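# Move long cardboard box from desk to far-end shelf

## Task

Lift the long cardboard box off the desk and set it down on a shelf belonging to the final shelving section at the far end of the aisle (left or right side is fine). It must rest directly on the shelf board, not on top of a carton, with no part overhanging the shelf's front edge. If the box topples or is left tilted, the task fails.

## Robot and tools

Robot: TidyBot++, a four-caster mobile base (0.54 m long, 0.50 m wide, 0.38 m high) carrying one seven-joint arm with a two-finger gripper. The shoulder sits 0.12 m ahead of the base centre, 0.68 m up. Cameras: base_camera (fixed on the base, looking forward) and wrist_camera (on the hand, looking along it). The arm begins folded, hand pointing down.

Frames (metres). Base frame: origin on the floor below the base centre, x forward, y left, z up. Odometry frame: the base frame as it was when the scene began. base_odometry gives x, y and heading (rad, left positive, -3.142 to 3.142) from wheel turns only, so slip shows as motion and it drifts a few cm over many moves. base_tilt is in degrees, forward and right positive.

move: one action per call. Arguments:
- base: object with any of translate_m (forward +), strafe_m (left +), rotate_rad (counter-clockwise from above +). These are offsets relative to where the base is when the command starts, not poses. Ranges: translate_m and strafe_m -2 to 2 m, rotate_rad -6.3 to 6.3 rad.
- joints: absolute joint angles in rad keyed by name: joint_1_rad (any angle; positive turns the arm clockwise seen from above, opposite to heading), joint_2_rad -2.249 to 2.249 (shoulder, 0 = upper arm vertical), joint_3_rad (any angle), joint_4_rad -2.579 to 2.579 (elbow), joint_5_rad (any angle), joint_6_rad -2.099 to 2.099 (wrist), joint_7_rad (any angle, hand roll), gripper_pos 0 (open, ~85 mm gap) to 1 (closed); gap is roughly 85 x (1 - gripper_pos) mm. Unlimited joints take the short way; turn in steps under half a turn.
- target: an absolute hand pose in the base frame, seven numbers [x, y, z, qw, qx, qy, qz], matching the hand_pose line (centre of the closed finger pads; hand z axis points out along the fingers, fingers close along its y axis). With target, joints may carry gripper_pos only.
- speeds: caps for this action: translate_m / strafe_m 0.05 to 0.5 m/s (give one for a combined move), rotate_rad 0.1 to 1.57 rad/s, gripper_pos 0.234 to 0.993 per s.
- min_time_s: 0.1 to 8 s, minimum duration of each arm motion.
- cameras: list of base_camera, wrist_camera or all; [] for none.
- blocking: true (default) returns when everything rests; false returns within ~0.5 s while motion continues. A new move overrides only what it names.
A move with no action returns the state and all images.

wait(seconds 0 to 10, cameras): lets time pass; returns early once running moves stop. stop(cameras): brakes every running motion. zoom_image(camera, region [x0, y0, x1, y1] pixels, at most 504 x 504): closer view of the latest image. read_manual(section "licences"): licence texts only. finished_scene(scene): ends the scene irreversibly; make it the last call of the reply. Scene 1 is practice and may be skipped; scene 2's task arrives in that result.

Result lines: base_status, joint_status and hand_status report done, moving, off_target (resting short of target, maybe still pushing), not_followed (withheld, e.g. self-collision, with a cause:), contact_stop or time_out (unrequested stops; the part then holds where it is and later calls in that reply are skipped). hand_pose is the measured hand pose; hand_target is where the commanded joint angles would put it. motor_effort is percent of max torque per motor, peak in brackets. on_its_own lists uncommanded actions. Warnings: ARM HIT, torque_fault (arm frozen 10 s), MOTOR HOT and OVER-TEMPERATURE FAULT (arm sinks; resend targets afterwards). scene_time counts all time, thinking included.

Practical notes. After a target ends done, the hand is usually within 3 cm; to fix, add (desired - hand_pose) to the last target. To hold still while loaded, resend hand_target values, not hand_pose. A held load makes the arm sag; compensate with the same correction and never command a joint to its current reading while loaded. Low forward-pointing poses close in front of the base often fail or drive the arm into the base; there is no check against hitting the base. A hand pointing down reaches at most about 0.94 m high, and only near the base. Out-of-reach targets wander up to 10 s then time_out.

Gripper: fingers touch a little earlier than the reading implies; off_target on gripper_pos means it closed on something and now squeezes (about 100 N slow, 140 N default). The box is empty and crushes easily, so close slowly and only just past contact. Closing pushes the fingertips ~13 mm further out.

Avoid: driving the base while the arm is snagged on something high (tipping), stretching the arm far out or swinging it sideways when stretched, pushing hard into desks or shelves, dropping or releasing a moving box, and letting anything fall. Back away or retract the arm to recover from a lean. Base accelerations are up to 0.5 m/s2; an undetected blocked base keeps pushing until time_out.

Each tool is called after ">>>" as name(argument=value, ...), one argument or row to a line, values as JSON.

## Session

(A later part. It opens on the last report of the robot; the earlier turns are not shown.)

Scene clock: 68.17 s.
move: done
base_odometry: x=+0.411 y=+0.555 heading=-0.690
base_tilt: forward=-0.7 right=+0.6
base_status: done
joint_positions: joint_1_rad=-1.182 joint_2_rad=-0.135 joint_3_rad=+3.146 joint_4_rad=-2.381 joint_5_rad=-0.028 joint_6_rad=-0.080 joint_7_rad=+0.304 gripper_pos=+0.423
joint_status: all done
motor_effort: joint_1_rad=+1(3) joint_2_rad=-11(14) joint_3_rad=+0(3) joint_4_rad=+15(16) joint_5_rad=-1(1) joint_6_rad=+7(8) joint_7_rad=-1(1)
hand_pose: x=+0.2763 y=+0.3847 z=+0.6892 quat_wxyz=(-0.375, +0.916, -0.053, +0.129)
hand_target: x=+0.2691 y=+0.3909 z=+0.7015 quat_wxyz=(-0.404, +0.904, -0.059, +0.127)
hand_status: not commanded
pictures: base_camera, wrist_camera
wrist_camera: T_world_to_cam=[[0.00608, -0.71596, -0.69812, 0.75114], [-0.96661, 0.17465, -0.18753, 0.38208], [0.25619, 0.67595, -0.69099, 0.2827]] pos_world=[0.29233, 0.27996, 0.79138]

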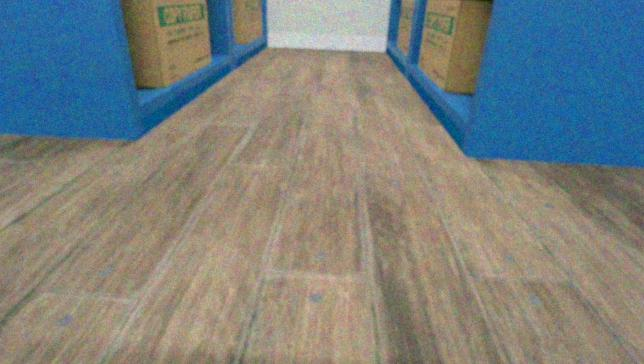

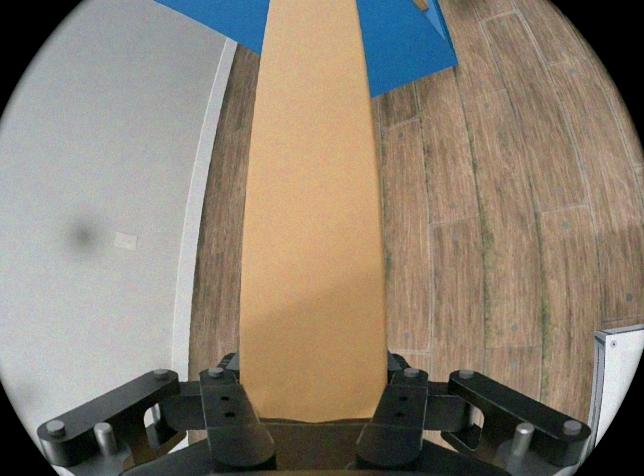

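>>> move(
  base={"translate_m": 1.3},
  speeds={"translate_m": 0.35},
  cameras=["all"],
)

>>> zoom_image(
  camera="base_camera",
  region=[0, 0, 500, 200],
)

Scene clock: 72.97 s.
move: done
base_odometry: x=+1.413 y=-0.273 heading=-0.690
base_tilt: forward=-0.8 right=+0.5
base_status: done
joint_positions: joint_1_rad=-1.186 joint_2_rad=-0.136 joint_3_rad=+3.146 joint_4_rad=-2.381 joint_5_rad=-0.028 joint_6_rad=-0.079 joint_7_rad=+0.304 gripper_pos=+0.423
joint_status: not commanded
motor_effort: joint_1_rad=+1(2) joint_2_rad=-11(12) joint_3_rad=-1(3) joint_4_rad=+15(15) joint_5_rad=-1(2) joint_6_rad=+7(8) joint_7_rad=-1(1)
hand_pose: x=+0.2748 y=+0.3855 z=+0.6896 quat_wxyz=(-0.376, +0.916, -0.052, +0.129)
hand_target: x=+0.2691 y=+0.3909 z=+0.7015 quat_wxyz=(-0.404, +0.904, -0.059, +0.127)
hand_status: not commanded
pictures: base_camera, wrist_camera
wrist_camera: T_world_to_cam=[[0.00936, -0.71503, -0.69903, 0.75143], [-0.9672, 0.171, -0.18787, 0.38234], [0.25386, 0.67785, -0.68998, 0.28215]] pos_world=[0.29114, 0.28066, 0.79177]

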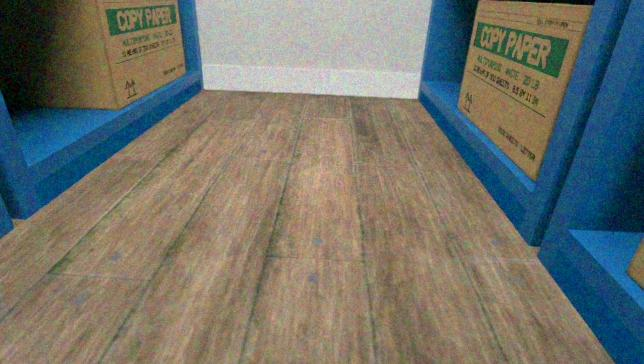

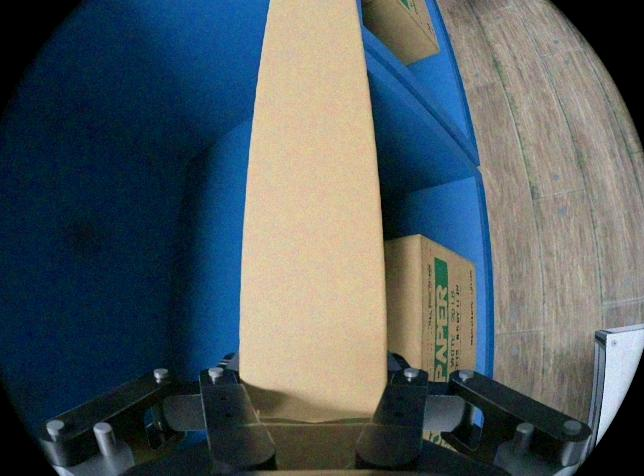

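Scaled by 1.008.

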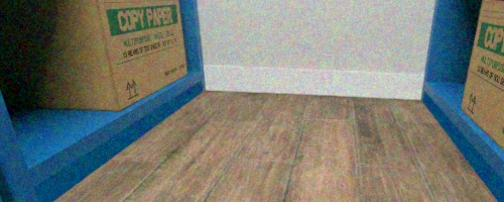

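>>> move(
  base={"translate_m": 0.85},
  speeds={"translate_m": 0.35},
  cameras=["all"],
)

>>> zoom_image(
  camera="wrist_camera",
  region=[0, 0, 504, 476],
)

Scene clock: 76.67 s.
move: done
base_odometry: x=+2.069 y=-0.814 heading=-0.690
base_tilt: forward=-0.7 right=+0.5
base_status: done
joint_positions: joint_1_rad=-1.189 joint_2_rad=-0.136 joint_3_rad=+3.146 joint_4_rad=-2.381 joint_5_rad=-0.028 joint_6_rad=-0.079 joint_7_rad=+0.304 gripper_pos=+0.423
joint_status: not commanded
motor_effort: joint_1_rad=+1(3) joint_2_rad=-11(13) joint_3_rad=+0(3) joint_4_rad=+14(15) joint_5_rad=-1(2) joint_6_rad=+7(8) joint_7_rad=+0(1)
hand_pose: x=+0.2738 y=+0.3860 z=+0.6898 quat_wxyz=(-0.377, +0.916, -0.050, +0.128)
hand_target: x=+0.2691 y=+0.3909 z=+0.7015 quat_wxyz=(-0.404, +0.904, -0.059, +0.127)
hand_status: not commanded
pictures: base_camera, wrist_camera
wrist_camera: T_world_to_cam=[[0.01146, -0.71451, -0.69953, 0.7515], [-0.96762, 0.16848, -0.18794, 0.3824], [0.25214, 0.67904, -0.68945, 0.28183]] pos_world=[0.29035, 0.28116, 0.79187]

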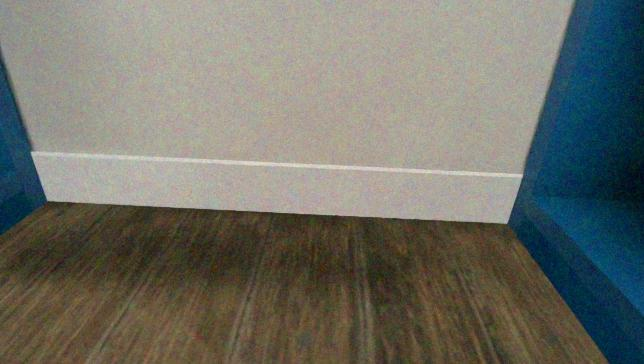

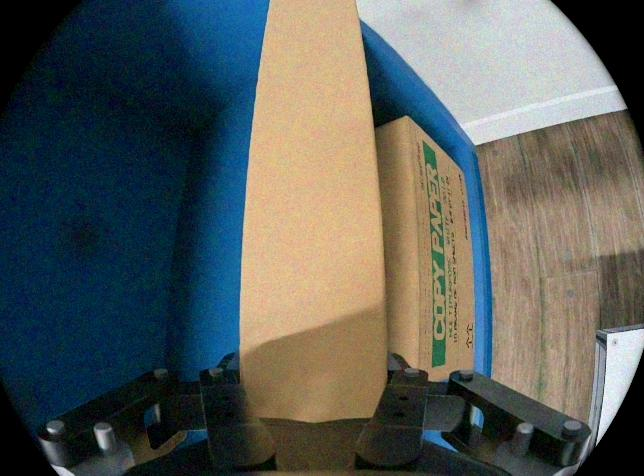

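Scaled by 1.000.

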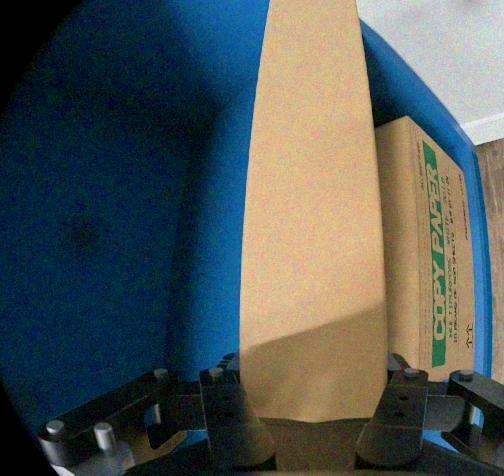

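>>> move(
  joints={"joint_1_rad": -1.265, "joint_2_rad": 0.29, "joint_4_rad": -2.335, "joint_6_rad": 0.585, "joint_7_rad": 0.125},
  min_time_s=4,
  cameras=["all"],
)

>>> zoom_image(
  camera="wrist_camera",
  region=[140, 0, 644, 476],
)

Scene clock: 81.80 s.
move: done
base_odometry: x=+2.069 y=-0.814 heading=-0.690
base_tilt: forward=-0.8 right=+0.5
base_status: not commanded
joint_positions: joint_1_rad=-1.240 joint_2_rad=+0.262 joint_3_rad=+3.146 joint_4_rad=-2.380 joint_5_rad=-0.028 joint_6_rad=+0.520 joint_7_rad=+0.190 gripper_pos=+0.423
joint_status: all done
motor_effort: joint_1_rad=+2(2) joint_2_rad=-21(22) joint_3_rad=-1(1) joint_4_rad=+11(16) joint_5_rad=-1(2) joint_6_rad=+9(9) joint_7_rad=-1(2)
hand_pose: x=+0.2946 y=+0.4946 z=+0.6491 quat_wxyz=(-0.471, +0.870, -0.077, +0.127)
hand_target: x=+0.2864 y=+0.5274 z=+0.6709 quat_wxyz=(-0.511, +0.849, -0.078, +0.113)
hand_status: not commanded
pictures: base_camera, wrist_camera
wrist_camera: T_world_to_cam=[[-0.00795, -0.54865, -0.83601, 0.81254], [-0.96179, 0.23301, -0.14377, 0.31434], [0.27368, 0.80292, -0.52954, 0.00335]] pos_world=[0.30787, 0.36986, 0.72627]

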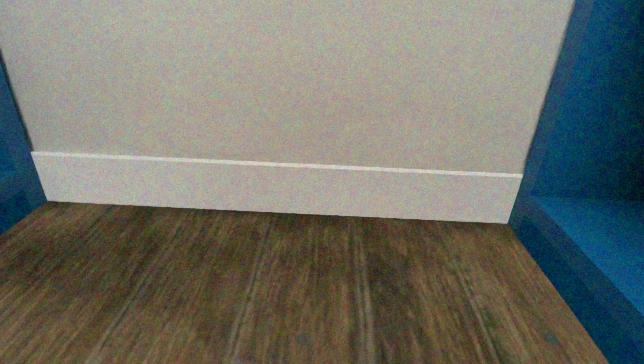

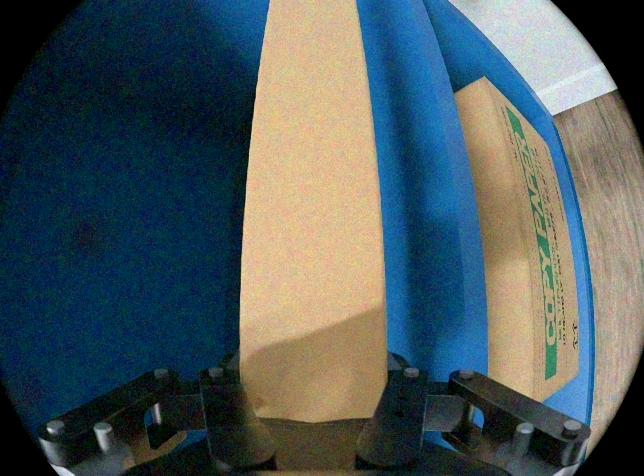

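Scaled by 1.000.

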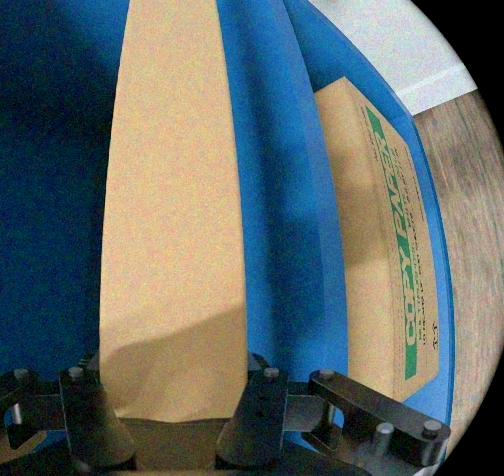

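>>> move(
  joints={"joint_1_rad": -1.293, "joint_2_rad": 0.725, "joint_4_rad": -2.225, "joint_6_rad": 1.085, "joint_7_rad": 0.065},
  min_time_s=4,
  cameras=["wrist_camera"],
)

>>> zoom_image(
  camera="wrist_camera",
  region=[140, 0, 644, 476],
)

Scene clock: 87.20 s.
move: done
base_odometry: x=+2.069 y=-0.814 heading=-0.690
base_tilt: forward=-0.7 right=+0.5
base_status: not commanded
joint_positions: joint_1_rad=-1.267 joint_2_rad=+0.691 joint_3_rad=+3.146 joint_4_rad=-2.265 joint_5_rad=-0.028 joint_6_rad=+1.019 joint_7_rad=+0.130 gripper_pos=+0.423
joint_status: all done
motor_effort: joint_1_rad=+1(2) joint_2_rad=-29(30) joint_3_rad=-1(1) joint_4_rad=+7(12) joint_5_rad=-1(1) joint_6_rad=+9(10) joint_7_rad=-1(2)
hand_pose: x=+0.3113 y=+0.5861 z=+0.5853 quat_wxyz=(-0.551, +0.820, -0.085, +0.129)
hand_target: x=+0.2945 y=+0.6122 z=+0.5978 quat_wxyz=(-0.587, +0.799, -0.086, +0.104)
hand_status: not commanded
wrist_camera: T_world_to_cam=[[0.00994, -0.38225, -0.92401, 0.75797], [-0.95835, 0.26013, -0.11792, 0.26781], [0.28543, 0.88669, -0.36374, -0.25825]] pos_world=[0.32284, 0.44905, 0.63802]

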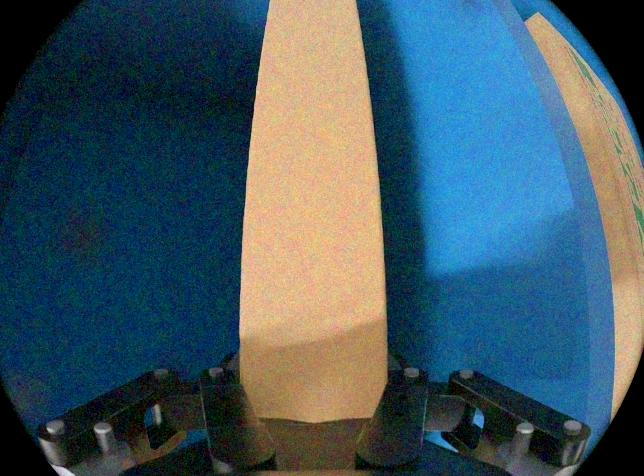

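Scaled by 1.000.

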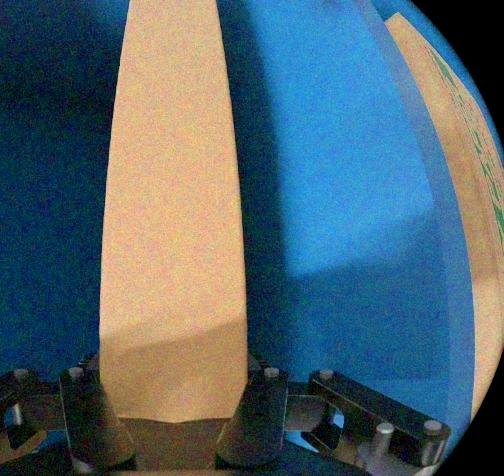

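>>> move(
  joints={"joint_2_rad": 0.755},
  min_time_s=1,
  cameras=["wrist_camera"],
)

Scene clock: 88.77 s.
move: done
base_odometry: x=+2.069 y=-0.814 heading=-0.690
base_tilt: forward=-0.7 right=+0.5
base_status: not commanded
joint_positions: joint_1_rad=-1.267 joint_2_rad=+0.711 joint_3_rad=+3.146 joint_4_rad=-2.262 joint_5_rad=-0.028 joint_6_rad=+1.025 joint_7_rad=+0.129 gripper_pos=+0.423
joint_status: all done
motor_effort: joint_1_rad=+1(2) joint_2_rad=-28(31) joint_3_rad=-1(2) joint_4_rad=+7(7) joint_5_rad=-1(1) joint_6_rad=+9(10) joint_7_rad=+0(1)
hand_pose: x=+0.3113 y=+0.5859 z=+0.5758 quat_wxyz=(-0.547, +0.823, -0.085, +0.128)
hand_target: x=+0.2937 y=+0.6095 z=+0.5788 quat_wxyz=(-0.575, +0.807, -0.087, +0.102)
hand_status: not commanded
wrist_camera: T_world_to_cam=[[0.00713, -0.39158, -0.92012, 0.7533], [-0.95869, 0.25897, -0.11764, 0.26731], [0.28435, 0.88295, -0.37356, -0.25332]] pos_world=[0.32293, 0.44942, 0.62994]

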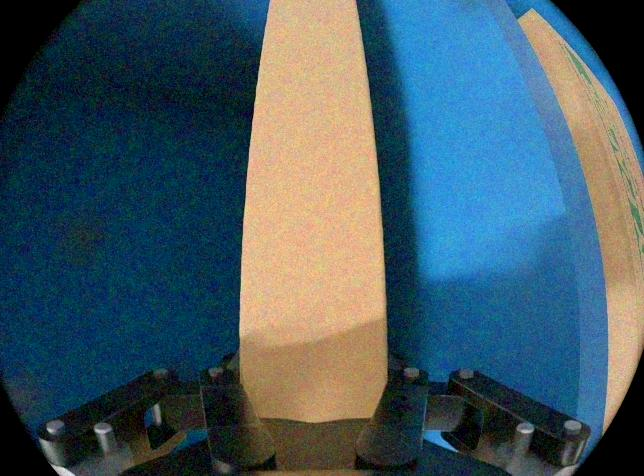

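>>> move(
  joints={"joint_2_rad": 0.772},
  min_time_s=0.8,
  cameras=["wrist_camera"],
)

>>> move(
  joints={"joint_2_rad": 0.784},
  min_time_s=0.8,
  cameras=["wrist_camera"],
)

Scene clock: 89.93 s.
move: done
base_odometry: x=+2.069 y=-0.814 heading=-0.690
base_tilt: forward=-0.7 right=+0.5
base_status: not commanded
joint_positions: joint_1_rad=-1.267 joint_2_rad=+0.718 joint_3_rad=+3.146 joint_4_rad=-2.259 joint_5_rad=-0.028 joint_6_rad=+1.035 joint_7_rad=+0.129 gripper_pos=+0.423
joint_status: all done
motor_effort: joint_1_rad=+1(2) joint_2_rad=-27(29) joint_3_rad=-1(1) joint_4_rad=+6(7) joint_5_rad=-1(1) joint_6_rad=+7(9) joint_7_rad=+0(1)
hand_pose: x=+0.3119 y=+0.5878 z=+0.5760 quat_wxyz=(-0.550, +0.821, -0.085, +0.129)
hand_target: x=+0.2932 y=+0.6077 z=+0.5680 quat_wxyz=(-0.568, +0.812, -0.087, +0.100)
hand_status: not commanded
wrist_camera: T_world_to_cam=[[0.00917, -0.38524, -0.92277, 0.75139], [-0.95839, 0.25993, -0.11803, 0.26703], [0.28532, 0.88545, -0.36682, -0.26076]] pos_world=[0.32343, 0.45094, 0.62922]

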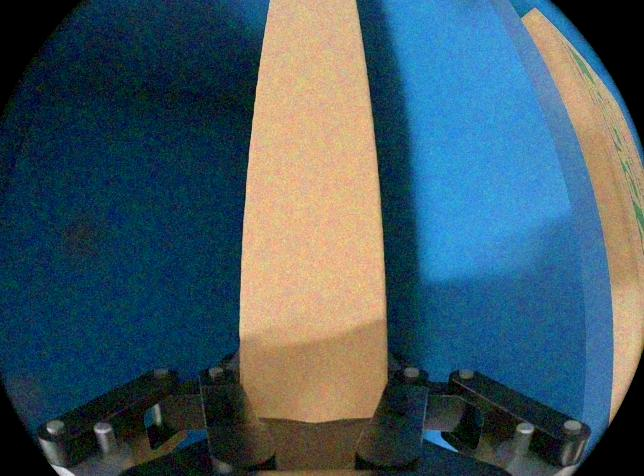

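Scene clock: 91.00 s.
move: done
base_odometry: x=+2.069 y=-0.814 heading=-0.690
base_tilt: forward=-0.7 right=+0.6
base_status: not commanded
joint_positions: joint_1_rad=-1.267 joint_2_rad=+0.722 joint_3_rad=+3.146 joint_4_rad=-2.256 joint_5_rad=-0.028 joint_6_rad=+1.043 joint_7_rad=+0.129 gripper_pos=+0.423
joint_status: all done
motor_effort: joint_1_rad=+1(2) joint_2_rad=-25(28) joint_3_rad=-1(1) joint_4_rad=+5(6) joint_5_rad=-1(2) joint_6_rad=+6(7) joint_7_rad=+0(1)
hand_pose: x=+0.3124 y=+0.5892 z=+0.5762 quat_wxyz=(-0.552, +0.819, -0.085, +0.130)
hand_target: x=+0.2928 y=+0.6064 z=+0.5604 quat_wxyz=(-0.563, +0.816, -0.087, +0.100)
hand_status: not commanded
wrist_camera: T_world_to_cam=[[0.01065, -0.38071, -0.92463, 0.74998], [-0.9582, 0.26051, -0.1183, 0.26691], [0.28592, 0.88724, -0.36202, -0.26607]] pos_world=[0.32384, 0.45206, 0.62872]

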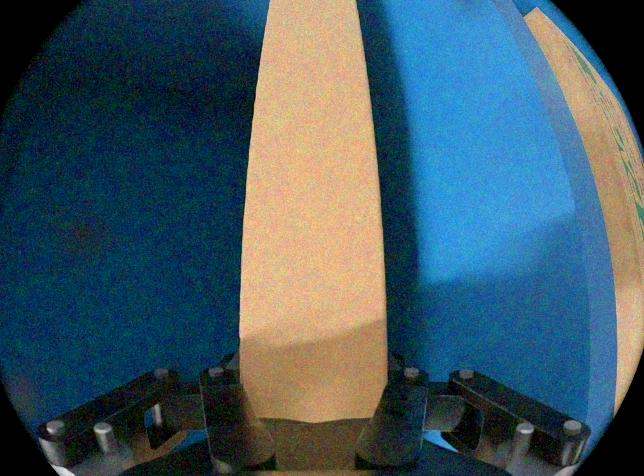

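>>> move(
  joints={"gripper_pos": 0.37},
  speeds={"gripper_pos": 0.234},
  cameras=["wrist_camera"],
)

>>> move(
  joints={"gripper_pos": 0.3},
  speeds={"gripper_pos": 0.234},
  cameras=["wrist_camera"],
)

Scene clock: 92.00 s.
move: done
base_odometry: x=+2.069 y=-0.814 heading=-0.690
base_tilt: forward=-0.7 right=+0.5
base_status: not commanded
joint_positions: joint_1_rad=-1.268 joint_2_rad=+0.722 joint_3_rad=+3.146 joint_4_rad=-2.253 joint_5_rad=-0.028 joint_6_rad=+1.046 joint_7_rad=+0.129 gripper_pos=+0.374
joint_status: all done
motor_effort: joint_1_rad=+1(2) joint_2_rad=-25(25) joint_3_rad=-1(1) joint_4_rad=+5(6) joint_5_rad=-1(1) joint_6_rad=+6(6) joint_7_rad=-1(1)
hand_pose: x=+0.3126 y=+0.5906 z=+0.5780 quat_wxyz=(-0.554, +0.818, -0.085, +0.130)
hand_target: x=+0.2928 y=+0.6064 z=+0.5604 quat_wxyz=(-0.563, +0.816, -0.087, +0.100)
hand_status: not commanded
wrist_camera: T_world_to_cam=[[0.01236, -0.37558, -0.92671, 0.74975], [-0.95809, 0.26083, -0.11848, 0.26678], [0.28621, 0.88933, -0.35661, -0.27118]] pos_world=[0.32394, 0.45318, 0.62971]

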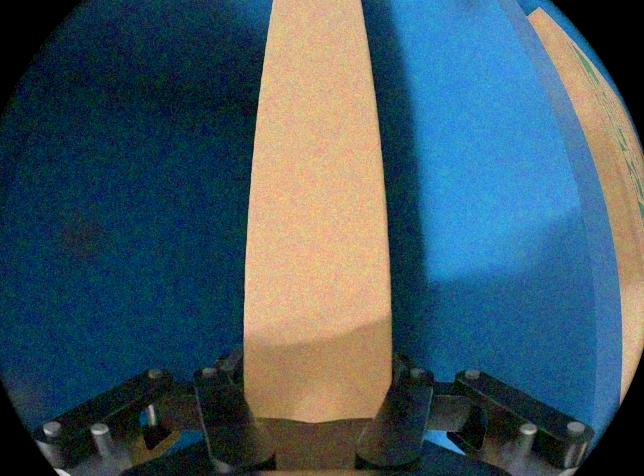

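Scene clock: 92.87 s.
move: done
base_odometry: x=+2.069 y=-0.814 heading=-0.690
base_tilt: forward=-0.7 right=+0.6
base_status: not commanded
joint_positions: joint_1_rad=-1.269 joint_2_rad=+0.722 joint_3_rad=+3.146 joint_4_rad=-2.249 joint_5_rad=-0.028 joint_6_rad=+1.050 joint_7_rad=+0.129 gripper_pos=+0.302
joint_status: all done
motor_effort: joint_1_rad=+1(2) joint_2_rad=-24(25) joint_3_rad=-1(1) joint_4_rad=+5(5) joint_5_rad=-1(1) joint_6_rad=+5(6) joint_7_rad=-1(1)
hand_pose: x=+0.3129 y=+0.5929 z=+0.5807 quat_wxyz=(-0.558, +0.815, -0.084, +0.130)
hand_target: x=+0.2928 y=+0.6064 z=+0.5604 quat_wxyz=(-0.563, +0.816, -0.087, +0.100)
hand_status: not commanded
wrist_camera: T_world_to_cam=[[0.01491, -0.36806, -0.92968, 0.74966], [-0.95794, 0.26123, -0.11879, 0.26673], [0.28659, 0.89235, -0.34868, -0.27888]] pos_world=[0.32425, 0.4551, 0.63139]

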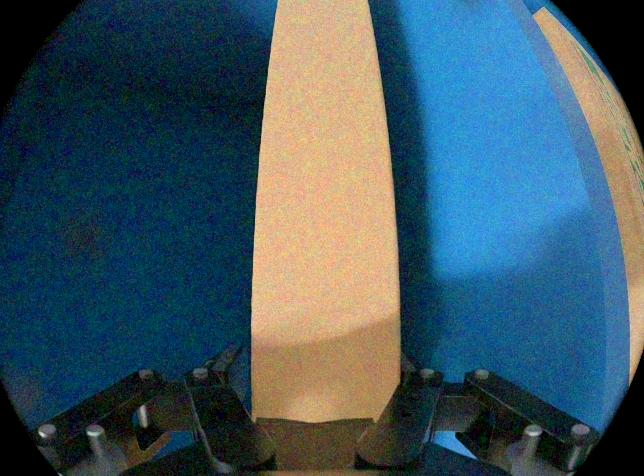

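>>> move(
  joints={"joint_4_rad": -2.47, "joint_6_rad": 1.32},
  min_time_s=2.5,
  cameras=["wrist_camera"],
)

Scene clock: 95.93 s.
move: done
base_odometry: x=+2.069 y=-0.814 heading=-0.690
base_tilt: forward=-0.7 right=+0.6
base_status: not commanded
joint_positions: joint_1_rad=-1.269 joint_2_rad=+0.736 joint_3_rad=+3.146 joint_4_rad=-2.435 joint_5_rad=-0.028 joint_6_rad=+1.279 joint_7_rad=+0.129 gripper_pos=+0.302
joint_status: all done
motor_effort: joint_1_rad=+1(2) joint_2_rad=-23(28) joint_3_rad=-1(2) joint_4_rad=+3(7) joint_5_rad=-1(1) joint_6_rad=+6(8) joint_7_rad=-1(1)
hand_pose: x=+0.2969 y=+0.5398 z=+0.5809 quat_wxyz=(-0.569, +0.807, -0.082, +0.135)
hand_target: x=+0.2712 y=+0.5315 z=+0.5567 quat_wxyz=(-0.559, +0.819, -0.088, +0.099)
hand_status: not commanded
wrist_camera: T_world_to_cam=[[0.0287, -0.34419, -0.93846, 0.71861], [-0.95606, 0.26459, -0.12628, 0.26727], [0.29177, 0.90085, -0.32148, -0.24883]] pos_world=[0.3075, 0.40079, 0.62815]

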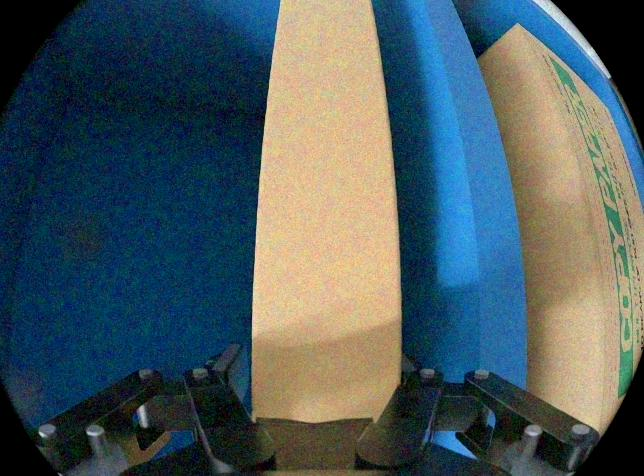

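>>> move(
  joints={"gripper_pos": 0.41},
  speeds={"gripper_pos": 0.234},
)

>>> move(
  joints={"gripper_pos": 0.423},
  speeds={"gripper_pos": 0.234},
  cameras=["wrist_camera"],
)

Scene clock: 97.67 s.
move: done
base_odometry: x=+2.069 y=-0.814 heading=-0.690
base_tilt: forward=-0.7 right=+0.5
base_status: not commanded
joint_positions: joint_1_rad=-1.269 joint_2_rad=+0.740 joint_3_rad=+3.146 joint_4_rad=-2.443 joint_5_rad=-0.028 joint_6_rad=+1.279 joint_7_rad=+0.129 gripper_pos=+0.411
joint_status: all done
motor_effort: joint_1_rad=+1(1) joint_2_rad=-25(26) joint_3_rad=-2(2) joint_4_rad=+3(4) joint_5_rad=+0(1) joint_6_rad=+8(8) joint_7_rad=+0(1)
hand_pose: x=+0.2959 y=+0.5364 z=+0.5764 quat_wxyz=(-0.564, +0.810, -0.082, +0.135)
hand_target: x=+0.2712 y=+0.5315 z=+0.5567 quat_wxyz=(-0.559, +0.819, -0.088, +0.099)
hand_status: not commanded
pictures: none

Scene clock: 98.30 s.
move: done
base_odometry: x=+2.069 y=-0.814 heading=-0.690
base_tilt: forward=-0.7 right=+0.5
base_status: not commanded
joint_positions: joint_1_rad=-1.269 joint_2_rad=+0.741 joint_3_rad=+3.146 joint_4_rad=-2.444 joint_5_rad=-0.028 joint_6_rad=+1.279 joint_7_rad=+0.129 gripper_pos=+0.423
joint_status: all done
motor_effort: joint_1_rad=+0(2) joint_2_rad=-25(26) joint_3_rad=-2(2) joint_4_rad=+3(4) joint_5_rad=-1(1) joint_6_rad=+8(9) joint_7_rad=-1(1)
hand_pose: x=+0.2958 y=+0.5361 z=+0.5760 quat_wxyz=(-0.564, +0.811, -0.082, +0.134)
hand_target: x=+0.2712 y=+0.5315 z=+0.5567 quat_wxyz=(-0.559, +0.819, -0.088, +0.099)
hand_status: not commanded
wrist_camera: T_world_to_cam=[[0.02523, -0.35552, -0.93433, 0.71756], [-0.95651, 0.26311, -0.12594, 0.26734], [0.29061, 0.89687, -0.33342, -0.23736]] pos_world=[0.30659, 0.39765, 0.62496]

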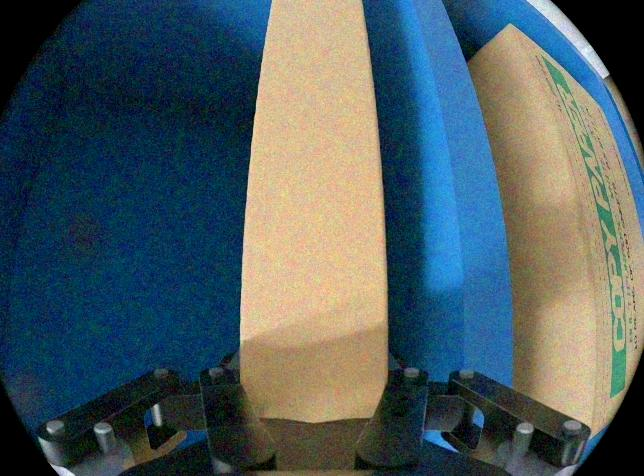

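>>> move(
  joints={"joint_1_rad": -1.178, "joint_2_rad": 0.12, "joint_4_rad": -2.17, "joint_6_rad": 0.07, "joint_7_rad": 0.29},
  min_time_s=3.5,
  cameras=["wrist_camera"],
)

Scene clock: 103.30 s.
move: done
base_odometry: x=+2.069 y=-0.814 heading=-0.690
base_tilt: forward=-0.7 right=+0.5
base_status: not commanded
joint_positions: joint_1_rad=-1.203 joint_2_rad=+0.150 joint_3_rad=+3.146 joint_4_rad=-2.218 joint_5_rad=-0.028 joint_6_rad=+0.128 joint_7_rad=+0.225 gripper_pos=+0.423
joint_status: all done
motor_effort: joint_1_rad=+1(3) joint_2_rad=-20(27) joint_3_rad=-1(2) joint_4_rad=+14(14) joint_5_rad=-1(2) joint_6_rad=+8(10) joint_7_rad=+0(2)
hand_pose: x=+0.3104 y=+0.4908 z=+0.6797 quat_wxyz=(-0.417, +0.897, -0.079, +0.124)
hand_target: x=+0.3245 y=+0.4938 z=+0.7042 quat_wxyz=(-0.419, +0.894, -0.048, +0.150)
hand_status: not commanded
wrist_camera: T_world_to_cam=[[-0.0319, -0.64275, -0.76541, 0.84186], [-0.96276, 0.22547, -0.14922, 0.34248], [0.26849, 0.73214, -0.62601, 0.12025]] pos_world=[0.32429, 0.37584, 0.77075]

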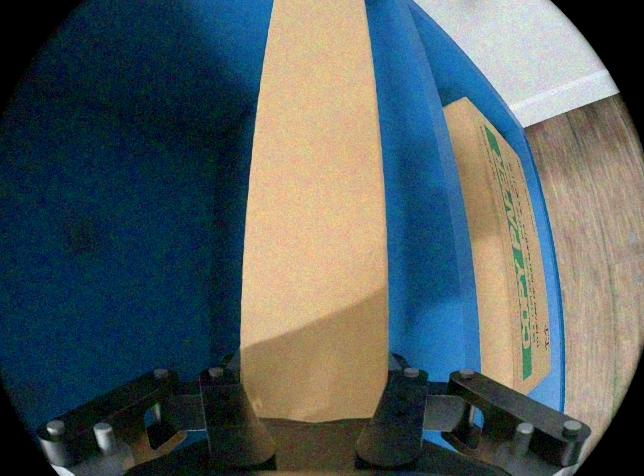

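>>> move(
  base={"translate_m": -0.155},
  speeds={"translate_m": 0.05},
  joints={"joint_1_rad": -1.015, "joint_2_rad": 0.5, "joint_4_rad": -1.52, "joint_6_rad": -0.58, "joint_7_rad": 0.54},
  min_time_s=3.2,
  cameras=["all"],
)

Scene clock: 107.20 s.
move: done
base_odometry: x=+1.949 y=-0.715 heading=-0.691
base_tilt: forward=-0.7 right=+0.5
base_status: done
joint_positions: joint_1_rad=-1.037 joint_2_rad=+0.464 joint_3_rad=+3.146 joint_4_rad=-1.569 joint_5_rad=-0.028 joint_6_rad=-0.523 joint_7_rad=+0.475 gripper_pos=+0.423
joint_status: all done
motor_effort: joint_1_rad=+0(3) joint_2_rad=-32(32) joint_3_rad=-1(3) joint_4_rad=+16(16) joint_5_rad=-1(2) joint_6_rad=+5(9) joint_7_rad=+0(2)
hand_pose: x=+0.4427 y=+0.5541 z=+0.6582 quat_wxyz=(-0.257, +0.957, -0.039, +0.132)
hand_target: x=+0.4604 y=+0.5477 z=+0.6478 quat_wxyz=(-0.228, +0.964, -0.009, +0.141)
hand_status: not commanded
pictures: base_camera, wrist_camera
wrist_camera: T_world_to_cam=[[-0.00088, -0.86752, -0.4974, 0.80469], [-0.96784, 0.12587, -0.21781, 0.55505], [0.25156, 0.48121, -0.83974, 0.31209]] pos_world=[0.4594, 0.47804, 0.78322]

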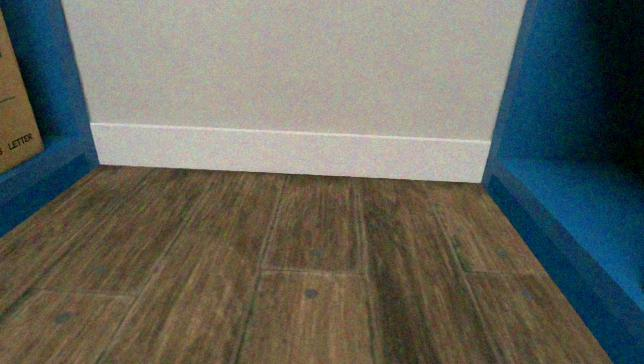

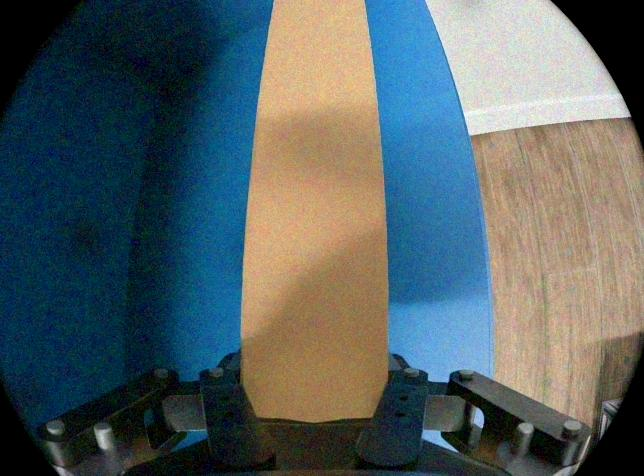

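>>> move(
  joints={"joint_2_rad": 0.63, "joint_6_rad": -0.31, "joint_7_rad": 0.575},
  min_time_s=2.5,
  cameras=["wrist_camera"],
)

Scene clock: 110.43 s.
move: done
base_odometry: x=+1.949 y=-0.715 heading=-0.691
base_tilt: forward=-0.7 right=+0.5
base_status: not commanded
joint_positions: joint_1_rad=-1.037 joint_2_rad=+0.592 joint_3_rad=+3.146 joint_4_rad=-1.569 joint_5_rad=-0.028 joint_6_rad=-0.371 joint_7_rad=+0.510 gripper_pos=+0.423
joint_status: all done
motor_effort: joint_1_rad=+1(2) joint_2_rad=-34(35) joint_3_rad=-1(1) joint_4_rad=+14(16) joint_5_rad=-1(2) joint_6_rad=+5(7) joint_7_rad=-1(2)
hand_pose: x=+0.4604 y=+0.5814 z=+0.6008 quat_wxyz=(-0.264, +0.954, -0.024, +0.143)
hand_target: x=+0.4931 y=+0.6001 z=+0.6079 quat_wxyz=(-0.281, +0.942, +0.008, +0.180)
hand_status: not commanded
wrist_camera: T_world_to_cam=[[0.03727, -0.86206, -0.50544, 0.78396], [-0.96333, 0.10349, -0.24755, 0.58502], [0.26571, 0.49613, -0.82659, 0.2232]] pos_world=[0.47504, 0.50454, 0.72556]

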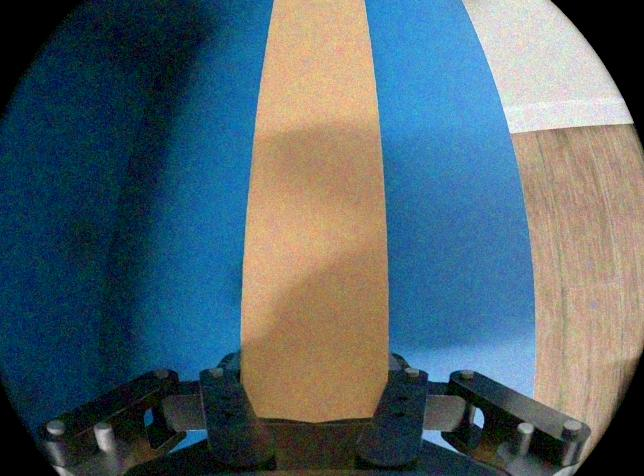

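>>> move(
  joints={"joint_2_rad": 0.655},
  min_time_s=1,
)

>>> move(
  joints={"joint_2_rad": 0.667},
  min_time_s=0.8,
)

>>> move(
  joints={"joint_2_rad": 0.679},
  min_time_s=0.8,
  cameras=["wrist_camera"],
)

Scene clock: 111.83 s.
move: done
base_odometry: x=+1.949 y=-0.715 heading=-0.691
base_tilt: forward=-0.7 right=+0.5
base_status: not commanded
joint_positions: joint_1_rad=-1.037 joint_2_rad=+0.616 joint_3_rad=+3.146 joint_4_rad=-1.569 joint_5_rad=-0.028 joint_6_rad=-0.370 joint_7_rad=+0.510 gripper_pos=+0.423
joint_status: all done
motor_effort: joint_1_rad=+0(2) joint_2_rad=-35(36) joint_3_rad=-1(2) joint_4_rad=+14(15) joint_5_rad=-1(1) joint_6_rad=+6(6) joint_7_rad=-1(1)
hand_pose: x=+0.4595 y=+0.5798 z=+0.5851 quat_wxyz=(-0.254, +0.957, -0.024, +0.138)
hand_target: x=+0.4920 y=+0.5983 z=+0.5903 quat_wxyz=(-0.271, +0.947, +0.008, +0.174)
hand_status: not commanded
pictures: none

Scene clock: 112.90 s.
move: done
base_odometry: x=+1.949 y=-0.715 heading=-0.691
base_tilt: forward=-0.7 right=+0.6
base_status: not commanded
joint_positions: joint_1_rad=-1.037 joint_2_rad=+0.627 joint_3_rad=+3.146 joint_4_rad=-1.569 joint_5_rad=-0.028 joint_6_rad=-0.370 joint_7_rad=+0.510 gripper_pos=+0.423
joint_status: all done
motor_effort: joint_1_rad=+0(2) joint_2_rad=-35(36) joint_3_rad=-1(1) joint_4_rad=+14(15) joint_5_rad=-1(1) joint_6_rad=+5(6) joint_7_rad=+0(1)
hand_pose: x=+0.4589 y=+0.5789 z=+0.5774 quat_wxyz=(-0.250, +0.959, -0.024, +0.135)
hand_target: x=+0.4914 y=+0.5973 z=+0.5818 quat_wxyz=(-0.267, +0.948, +0.008, +0.171)
hand_status: not commanded
pictures: none

Scene clock: 114.00 s.
move: done
base_odometry: x=+1.949 y=-0.715 heading=-0.691
base_tilt: forward=-0.7 right=+0.6
base_status: not commanded
joint_positions: joint_1_rad=-1.037 joint_2_rad=+0.639 joint_3_rad=+3.146 joint_4_rad=-1.569 joint_5_rad=-0.028 joint_6_rad=-0.370 joint_7_rad=+0.510 gripper_pos=+0.423
joint_status: all done
motor_effort: joint_1_rad=+1(2) joint_2_rad=-36(36) joint_3_rad=-1(1) joint_4_rad=+14(15) joint_5_rad=-1(2) joint_6_rad=+5(6) joint_7_rad=-1(1)
hand_pose: x=+0.4583 y=+0.5778 z=+0.5695 quat_wxyz=(-0.245, +0.960, -0.024, +0.133)
hand_target: x=+0.4907 y=+0.5963 z=+0.5734 quat_wxyz=(-0.262, +0.950, +0.008, +0.168)
hand_status: not commanded
wrist_camera: T_world_to_cam=[[0.02603, -0.88128, -0.47188, 0.76224], [-0.96886, 0.09404, -0.22906, 0.57302], [0.24624, 0.46315, -0.85139, 0.2418]] pos_world=[0.4758, 0.50587, 0.69681]

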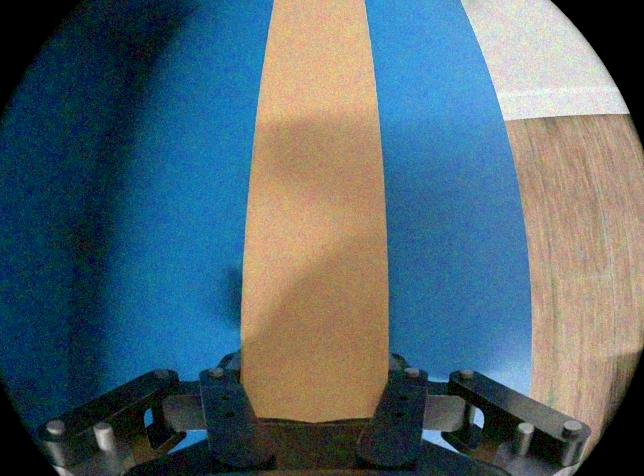

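>>> move(
  joints={"joint_2_rad": 0.688},
  min_time_s=0.8,
)

>>> move(
  joints={"joint_2_rad": 0.697},
  min_time_s=0.8,
)

>>> move(
  joints={"joint_2_rad": 0.706},
  min_time_s=0.8,
  cameras=["wrist_camera"],
)

Scene clock: 115.20 s.
move: done
base_odometry: x=+1.949 y=-0.715 heading=-0.691
base_tilt: forward=-0.7 right=+0.5
base_status: not commanded
joint_positions: joint_1_rad=-1.037 joint_2_rad=+0.647 joint_3_rad=+3.146 joint_4_rad=-1.569 joint_5_rad=-0.028 joint_6_rad=-0.369 joint_7_rad=+0.510 gripper_pos=+0.423
joint_status: all done
motor_effort: joint_1_rad=+1(2) joint_2_rad=-35(37) joint_3_rad=-2(2) joint_4_rad=+14(14) joint_5_rad=-1(2) joint_6_rad=+6(6) joint_7_rad=-1(1)
hand_pose: x=+0.4581 y=+0.5774 z=+0.5645 quat_wxyz=(-0.242, +0.961, -0.024, +0.131)
hand_target: x=+0.4902 y=+0.5954 z=+0.5671 quat_wxyz=(-0.258, +0.952, +0.008, +0.166)
hand_status: not commanded
pictures: none

Scene clock: 116.27 s.
move: done
base_odometry: x=+1.949 y=-0.715 heading=-0.691
base_tilt: forward=-0.7 right=+0.6
base_status: not commanded
joint_positions: joint_1_rad=-1.037 joint_2_rad=+0.648 joint_3_rad=+3.146 joint_4_rad=-1.566 joint_5_rad=-0.028 joint_6_rad=-0.368 joint_7_rad=+0.510 gripper_pos=+0.423
joint_status: all done
motor_effort: joint_1_rad=+2(2) joint_2_rad=-34(36) joint_3_rad=-1(2) joint_4_rad=+13(14) joint_5_rad=-1(2) joint_6_rad=+5(5) joint_7_rad=-1(1)
hand_pose: x=+0.4585 y=+0.5782 z=+0.5644 quat_wxyz=(-0.242, +0.961, -0.024, +0.131)
hand_target: x=+0.4897 y=+0.5945 z=+0.5608 quat_wxyz=(-0.254, +0.953, +0.008, +0.164)
hand_status: not commanded
pictures: none

Scene clock: 117.37 s.
move: done
base_odometry: x=+1.949 y=-0.715 heading=-0.691
base_tilt: forward=-0.7 right=+0.6
base_status: not commanded
joint_positions: joint_1_rad=-1.037 joint_2_rad=+0.651 joint_3_rad=+3.146 joint_4_rad=-1.563 joint_5_rad=-0.028 joint_6_rad=-0.367 joint_7_rad=+0.510 gripper_pos=+0.423
joint_status: all done
motor_effort: joint_1_rad=+1(2) joint_2_rad=-33(35) joint_3_rad=-1(1) joint_4_rad=+13(14) joint_5_rad=-1(1) joint_6_rad=+5(5) joint_7_rad=-1(1)
hand_pose: x=+0.4593 y=+0.5795 z=+0.5642 quat_wxyz=(-0.243, +0.961, -0.024, +0.132)
hand_target: x=+0.4891 y=+0.5936 z=+0.5545 quat_wxyz=(-0.251, +0.954, +0.008, +0.161)
hand_status: not commanded
wrist_camera: T_world_to_cam=[[0.02513, -0.8828, -0.46907, 0.76091], [-0.96928, 0.09332, -0.22755, 0.57234], [0.24466, 0.46038, -0.85334, 0.23972]] pos_world=[0.477, 0.50797, 0.69172]

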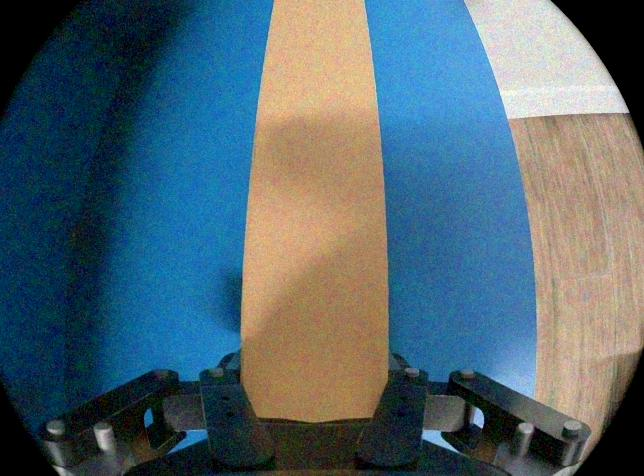

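>>> move(
  joints={"gripper_pos": 0.38},
  speeds={"gripper_pos": 0.234},
  cameras=["wrist_camera"],
)

>>> move(
  joints={"gripper_pos": 0.25},
  speeds={"gripper_pos": 0.234},
  cameras=["wrist_camera"],
)

Scene clock: 118.27 s.
move: done
base_odometry: x=+1.949 y=-0.715 heading=-0.691
base_tilt: forward=-0.7 right=+0.5
base_status: not commanded
joint_positions: joint_1_rad=-1.037 joint_2_rad=+0.653 joint_3_rad=+3.146 joint_4_rad=-1.561 joint_5_rad=-0.028 joint_6_rad=-0.363 joint_7_rad=+0.510 gripper_pos=+0.381
joint_status: all done
motor_effort: joint_1_rad=+2(2) joint_2_rad=-33(33) joint_3_rad=-1(1) joint_4_rad=+13(13) joint_5_rad=-1(1) joint_6_rad=+5(5) joint_7_rad=-1(1)
hand_pose: x=+0.4603 y=+0.5811 z=+0.5646 quat_wxyz=(-0.245, +0.960, -0.024, +0.133)
hand_target: x=+0.4891 y=+0.5936 z=+0.5545 quat_wxyz=(-0.251, +0.954, +0.008, +0.161)
hand_status: not commanded
wrist_camera: T_world_to_cam=[[0.02629, -0.88107, -0.47226, 0.76273], [-0.96873, 0.09414, -0.22957, 0.57367], [0.24672, 0.46353, -0.85104, 0.23501]] pos_world=[0.4777, 0.50907, 0.6919]

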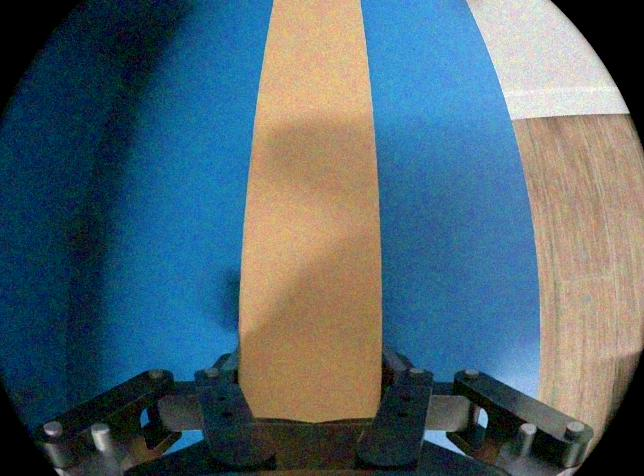

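Scene clock: 119.40 s.
move: done
base_odometry: x=+1.949 y=-0.715 heading=-0.691
base_tilt: forward=-0.7 right=+0.5
base_status: not commanded
joint_positions: joint_1_rad=-1.037 joint_2_rad=+0.654 joint_3_rad=+3.146 joint_4_rad=-1.559 joint_5_rad=-0.028 joint_6_rad=-0.360 joint_7_rad=+0.510 gripper_pos=+0.253
joint_status: all done
motor_effort: joint_1_rad=+1(3) joint_2_rad=-33(34) joint_3_rad=-1(1) joint_4_rad=+13(13) joint_5_rad=-1(1) joint_6_rad=+4(5) joint_7_rad=+0(1)
hand_pose: x=+0.4612 y=+0.5825 z=+0.5653 quat_wxyz=(-0.247, +0.959, -0.024, +0.134)
hand_target: x=+0.4891 y=+0.5936 z=+0.5545 quat_wxyz=(-0.251, +0.954, +0.008, +0.161)
hand_status: not commanded
wrist_camera: T_world_to_cam=[[0.02737, -0.87933, -0.47543, 0.76462], [-0.96821, 0.09498, -0.2314, 0.57487], [0.24863, 0.46665, -0.84878, 0.23074]] pos_world=[0.4783, 0.51008, 0.69239]

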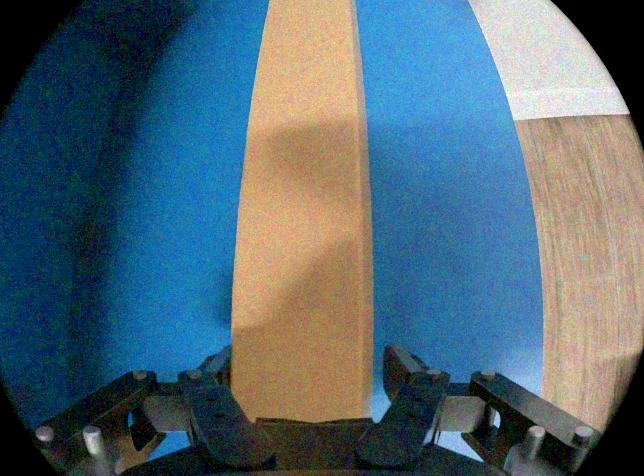

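>>> move(
  joints={"gripper_pos": 0.02},
  speeds={"gripper_pos": 0.234},
  cameras=["wrist_camera"],
)

Scene clock: 121.00 s.
move: done
base_odometry: x=+1.949 y=-0.715 heading=-0.691
base_tilt: forward=-0.7 right=+0.5
base_status: not commanded
joint_positions: joint_1_rad=-1.037 joint_2_rad=+0.655 joint_3_rad=+3.146 joint_4_rad=-1.558 joint_5_rad=-0.028 joint_6_rad=-0.360 joint_7_rad=+0.510 gripper_pos=+0.022
joint_status: all done
motor_effort: joint_1_rad=+1(2) joint_2_rad=-34(34) joint_3_rad=-1(2) joint_4_rad=+13(13) joint_5_rad=-1(2) joint_6_rad=+4(5) joint_7_rad=-1(1)
hand_pose: x=+0.4612 y=+0.5825 z=+0.5647 quat_wxyz=(-0.246, +0.960, -0.024, +0.134)
hand_target: x=+0.4891 y=+0.5936 z=+0.5545 quat_wxyz=(-0.251, +0.954, +0.008, +0.161)
hand_status: not commanded
wrist_camera: T_world_to_cam=[[0.02713, -0.87968, -0.4748, 0.76428], [-0.9683, 0.09486, -0.23108, 0.5747], [0.24832, 0.46602, -0.84922, 0.23094]] pos_world=[0.4784, 0.51018, 0.69179]

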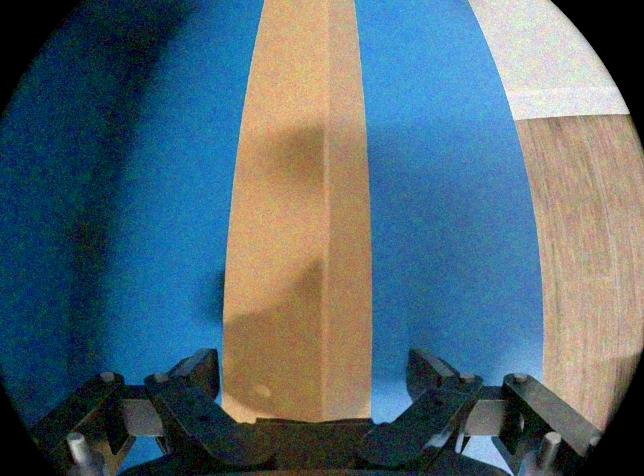

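>>> move(
  joints={"joint_2_rad": 0.50, "joint_4_rad": -1.61, "joint_6_rad": -0.49, "gripper_pos": 0.0},
  min_time_s=3,
  cameras=["wrist_camera"],
)

Scene clock: 124.67 s.
move: done
base_odometry: x=+1.949 y=-0.715 heading=-0.691
base_tilt: forward=-0.7 right=+0.6
base_status: not commanded
joint_positions: joint_1_rad=-1.037 joint_2_rad=+0.539 joint_3_rad=+3.146 joint_4_rad=-1.578 joint_5_rad=-0.028 joint_6_rad=-0.432 joint_7_rad=+0.510 gripper_pos=+0.002
joint_status: all done
motor_effort: joint_1_rad=+1(2) joint_2_rad=-32(36) joint_3_rad=-1(2) joint_4_rad=+14(15) joint_5_rad=-1(2) joint_6_rad=+6(7) joint_7_rad=+0(1)
hand_pose: x=+0.4518 y=+0.5680 z=+0.6212 quat_wxyz=(-0.257, +0.956, -0.023, +0.139)
hand_target: x=+0.4533 y=+0.5363 z=+0.6229 quat_wxyz=(-0.225, +0.964, +0.008, +0.145)
hand_status: not commanded
wrist_camera: T_world_to_cam=[[0.03379, -0.86927, -0.49318, 0.78103], [-0.96588, 0.09837, -0.23957, 0.58232], [0.25677, 0.48445, -0.83629, 0.26572]] pos_world=[0.46782, 0.49291, 0.74692]

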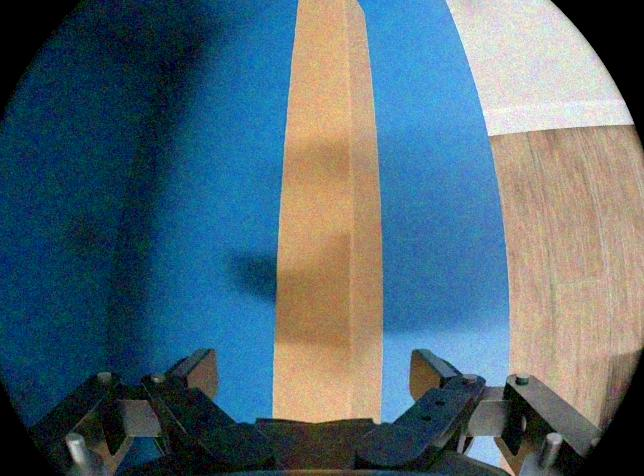

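>>> finished_scene(
  scene=1,
)

The scene is finished: the task was done.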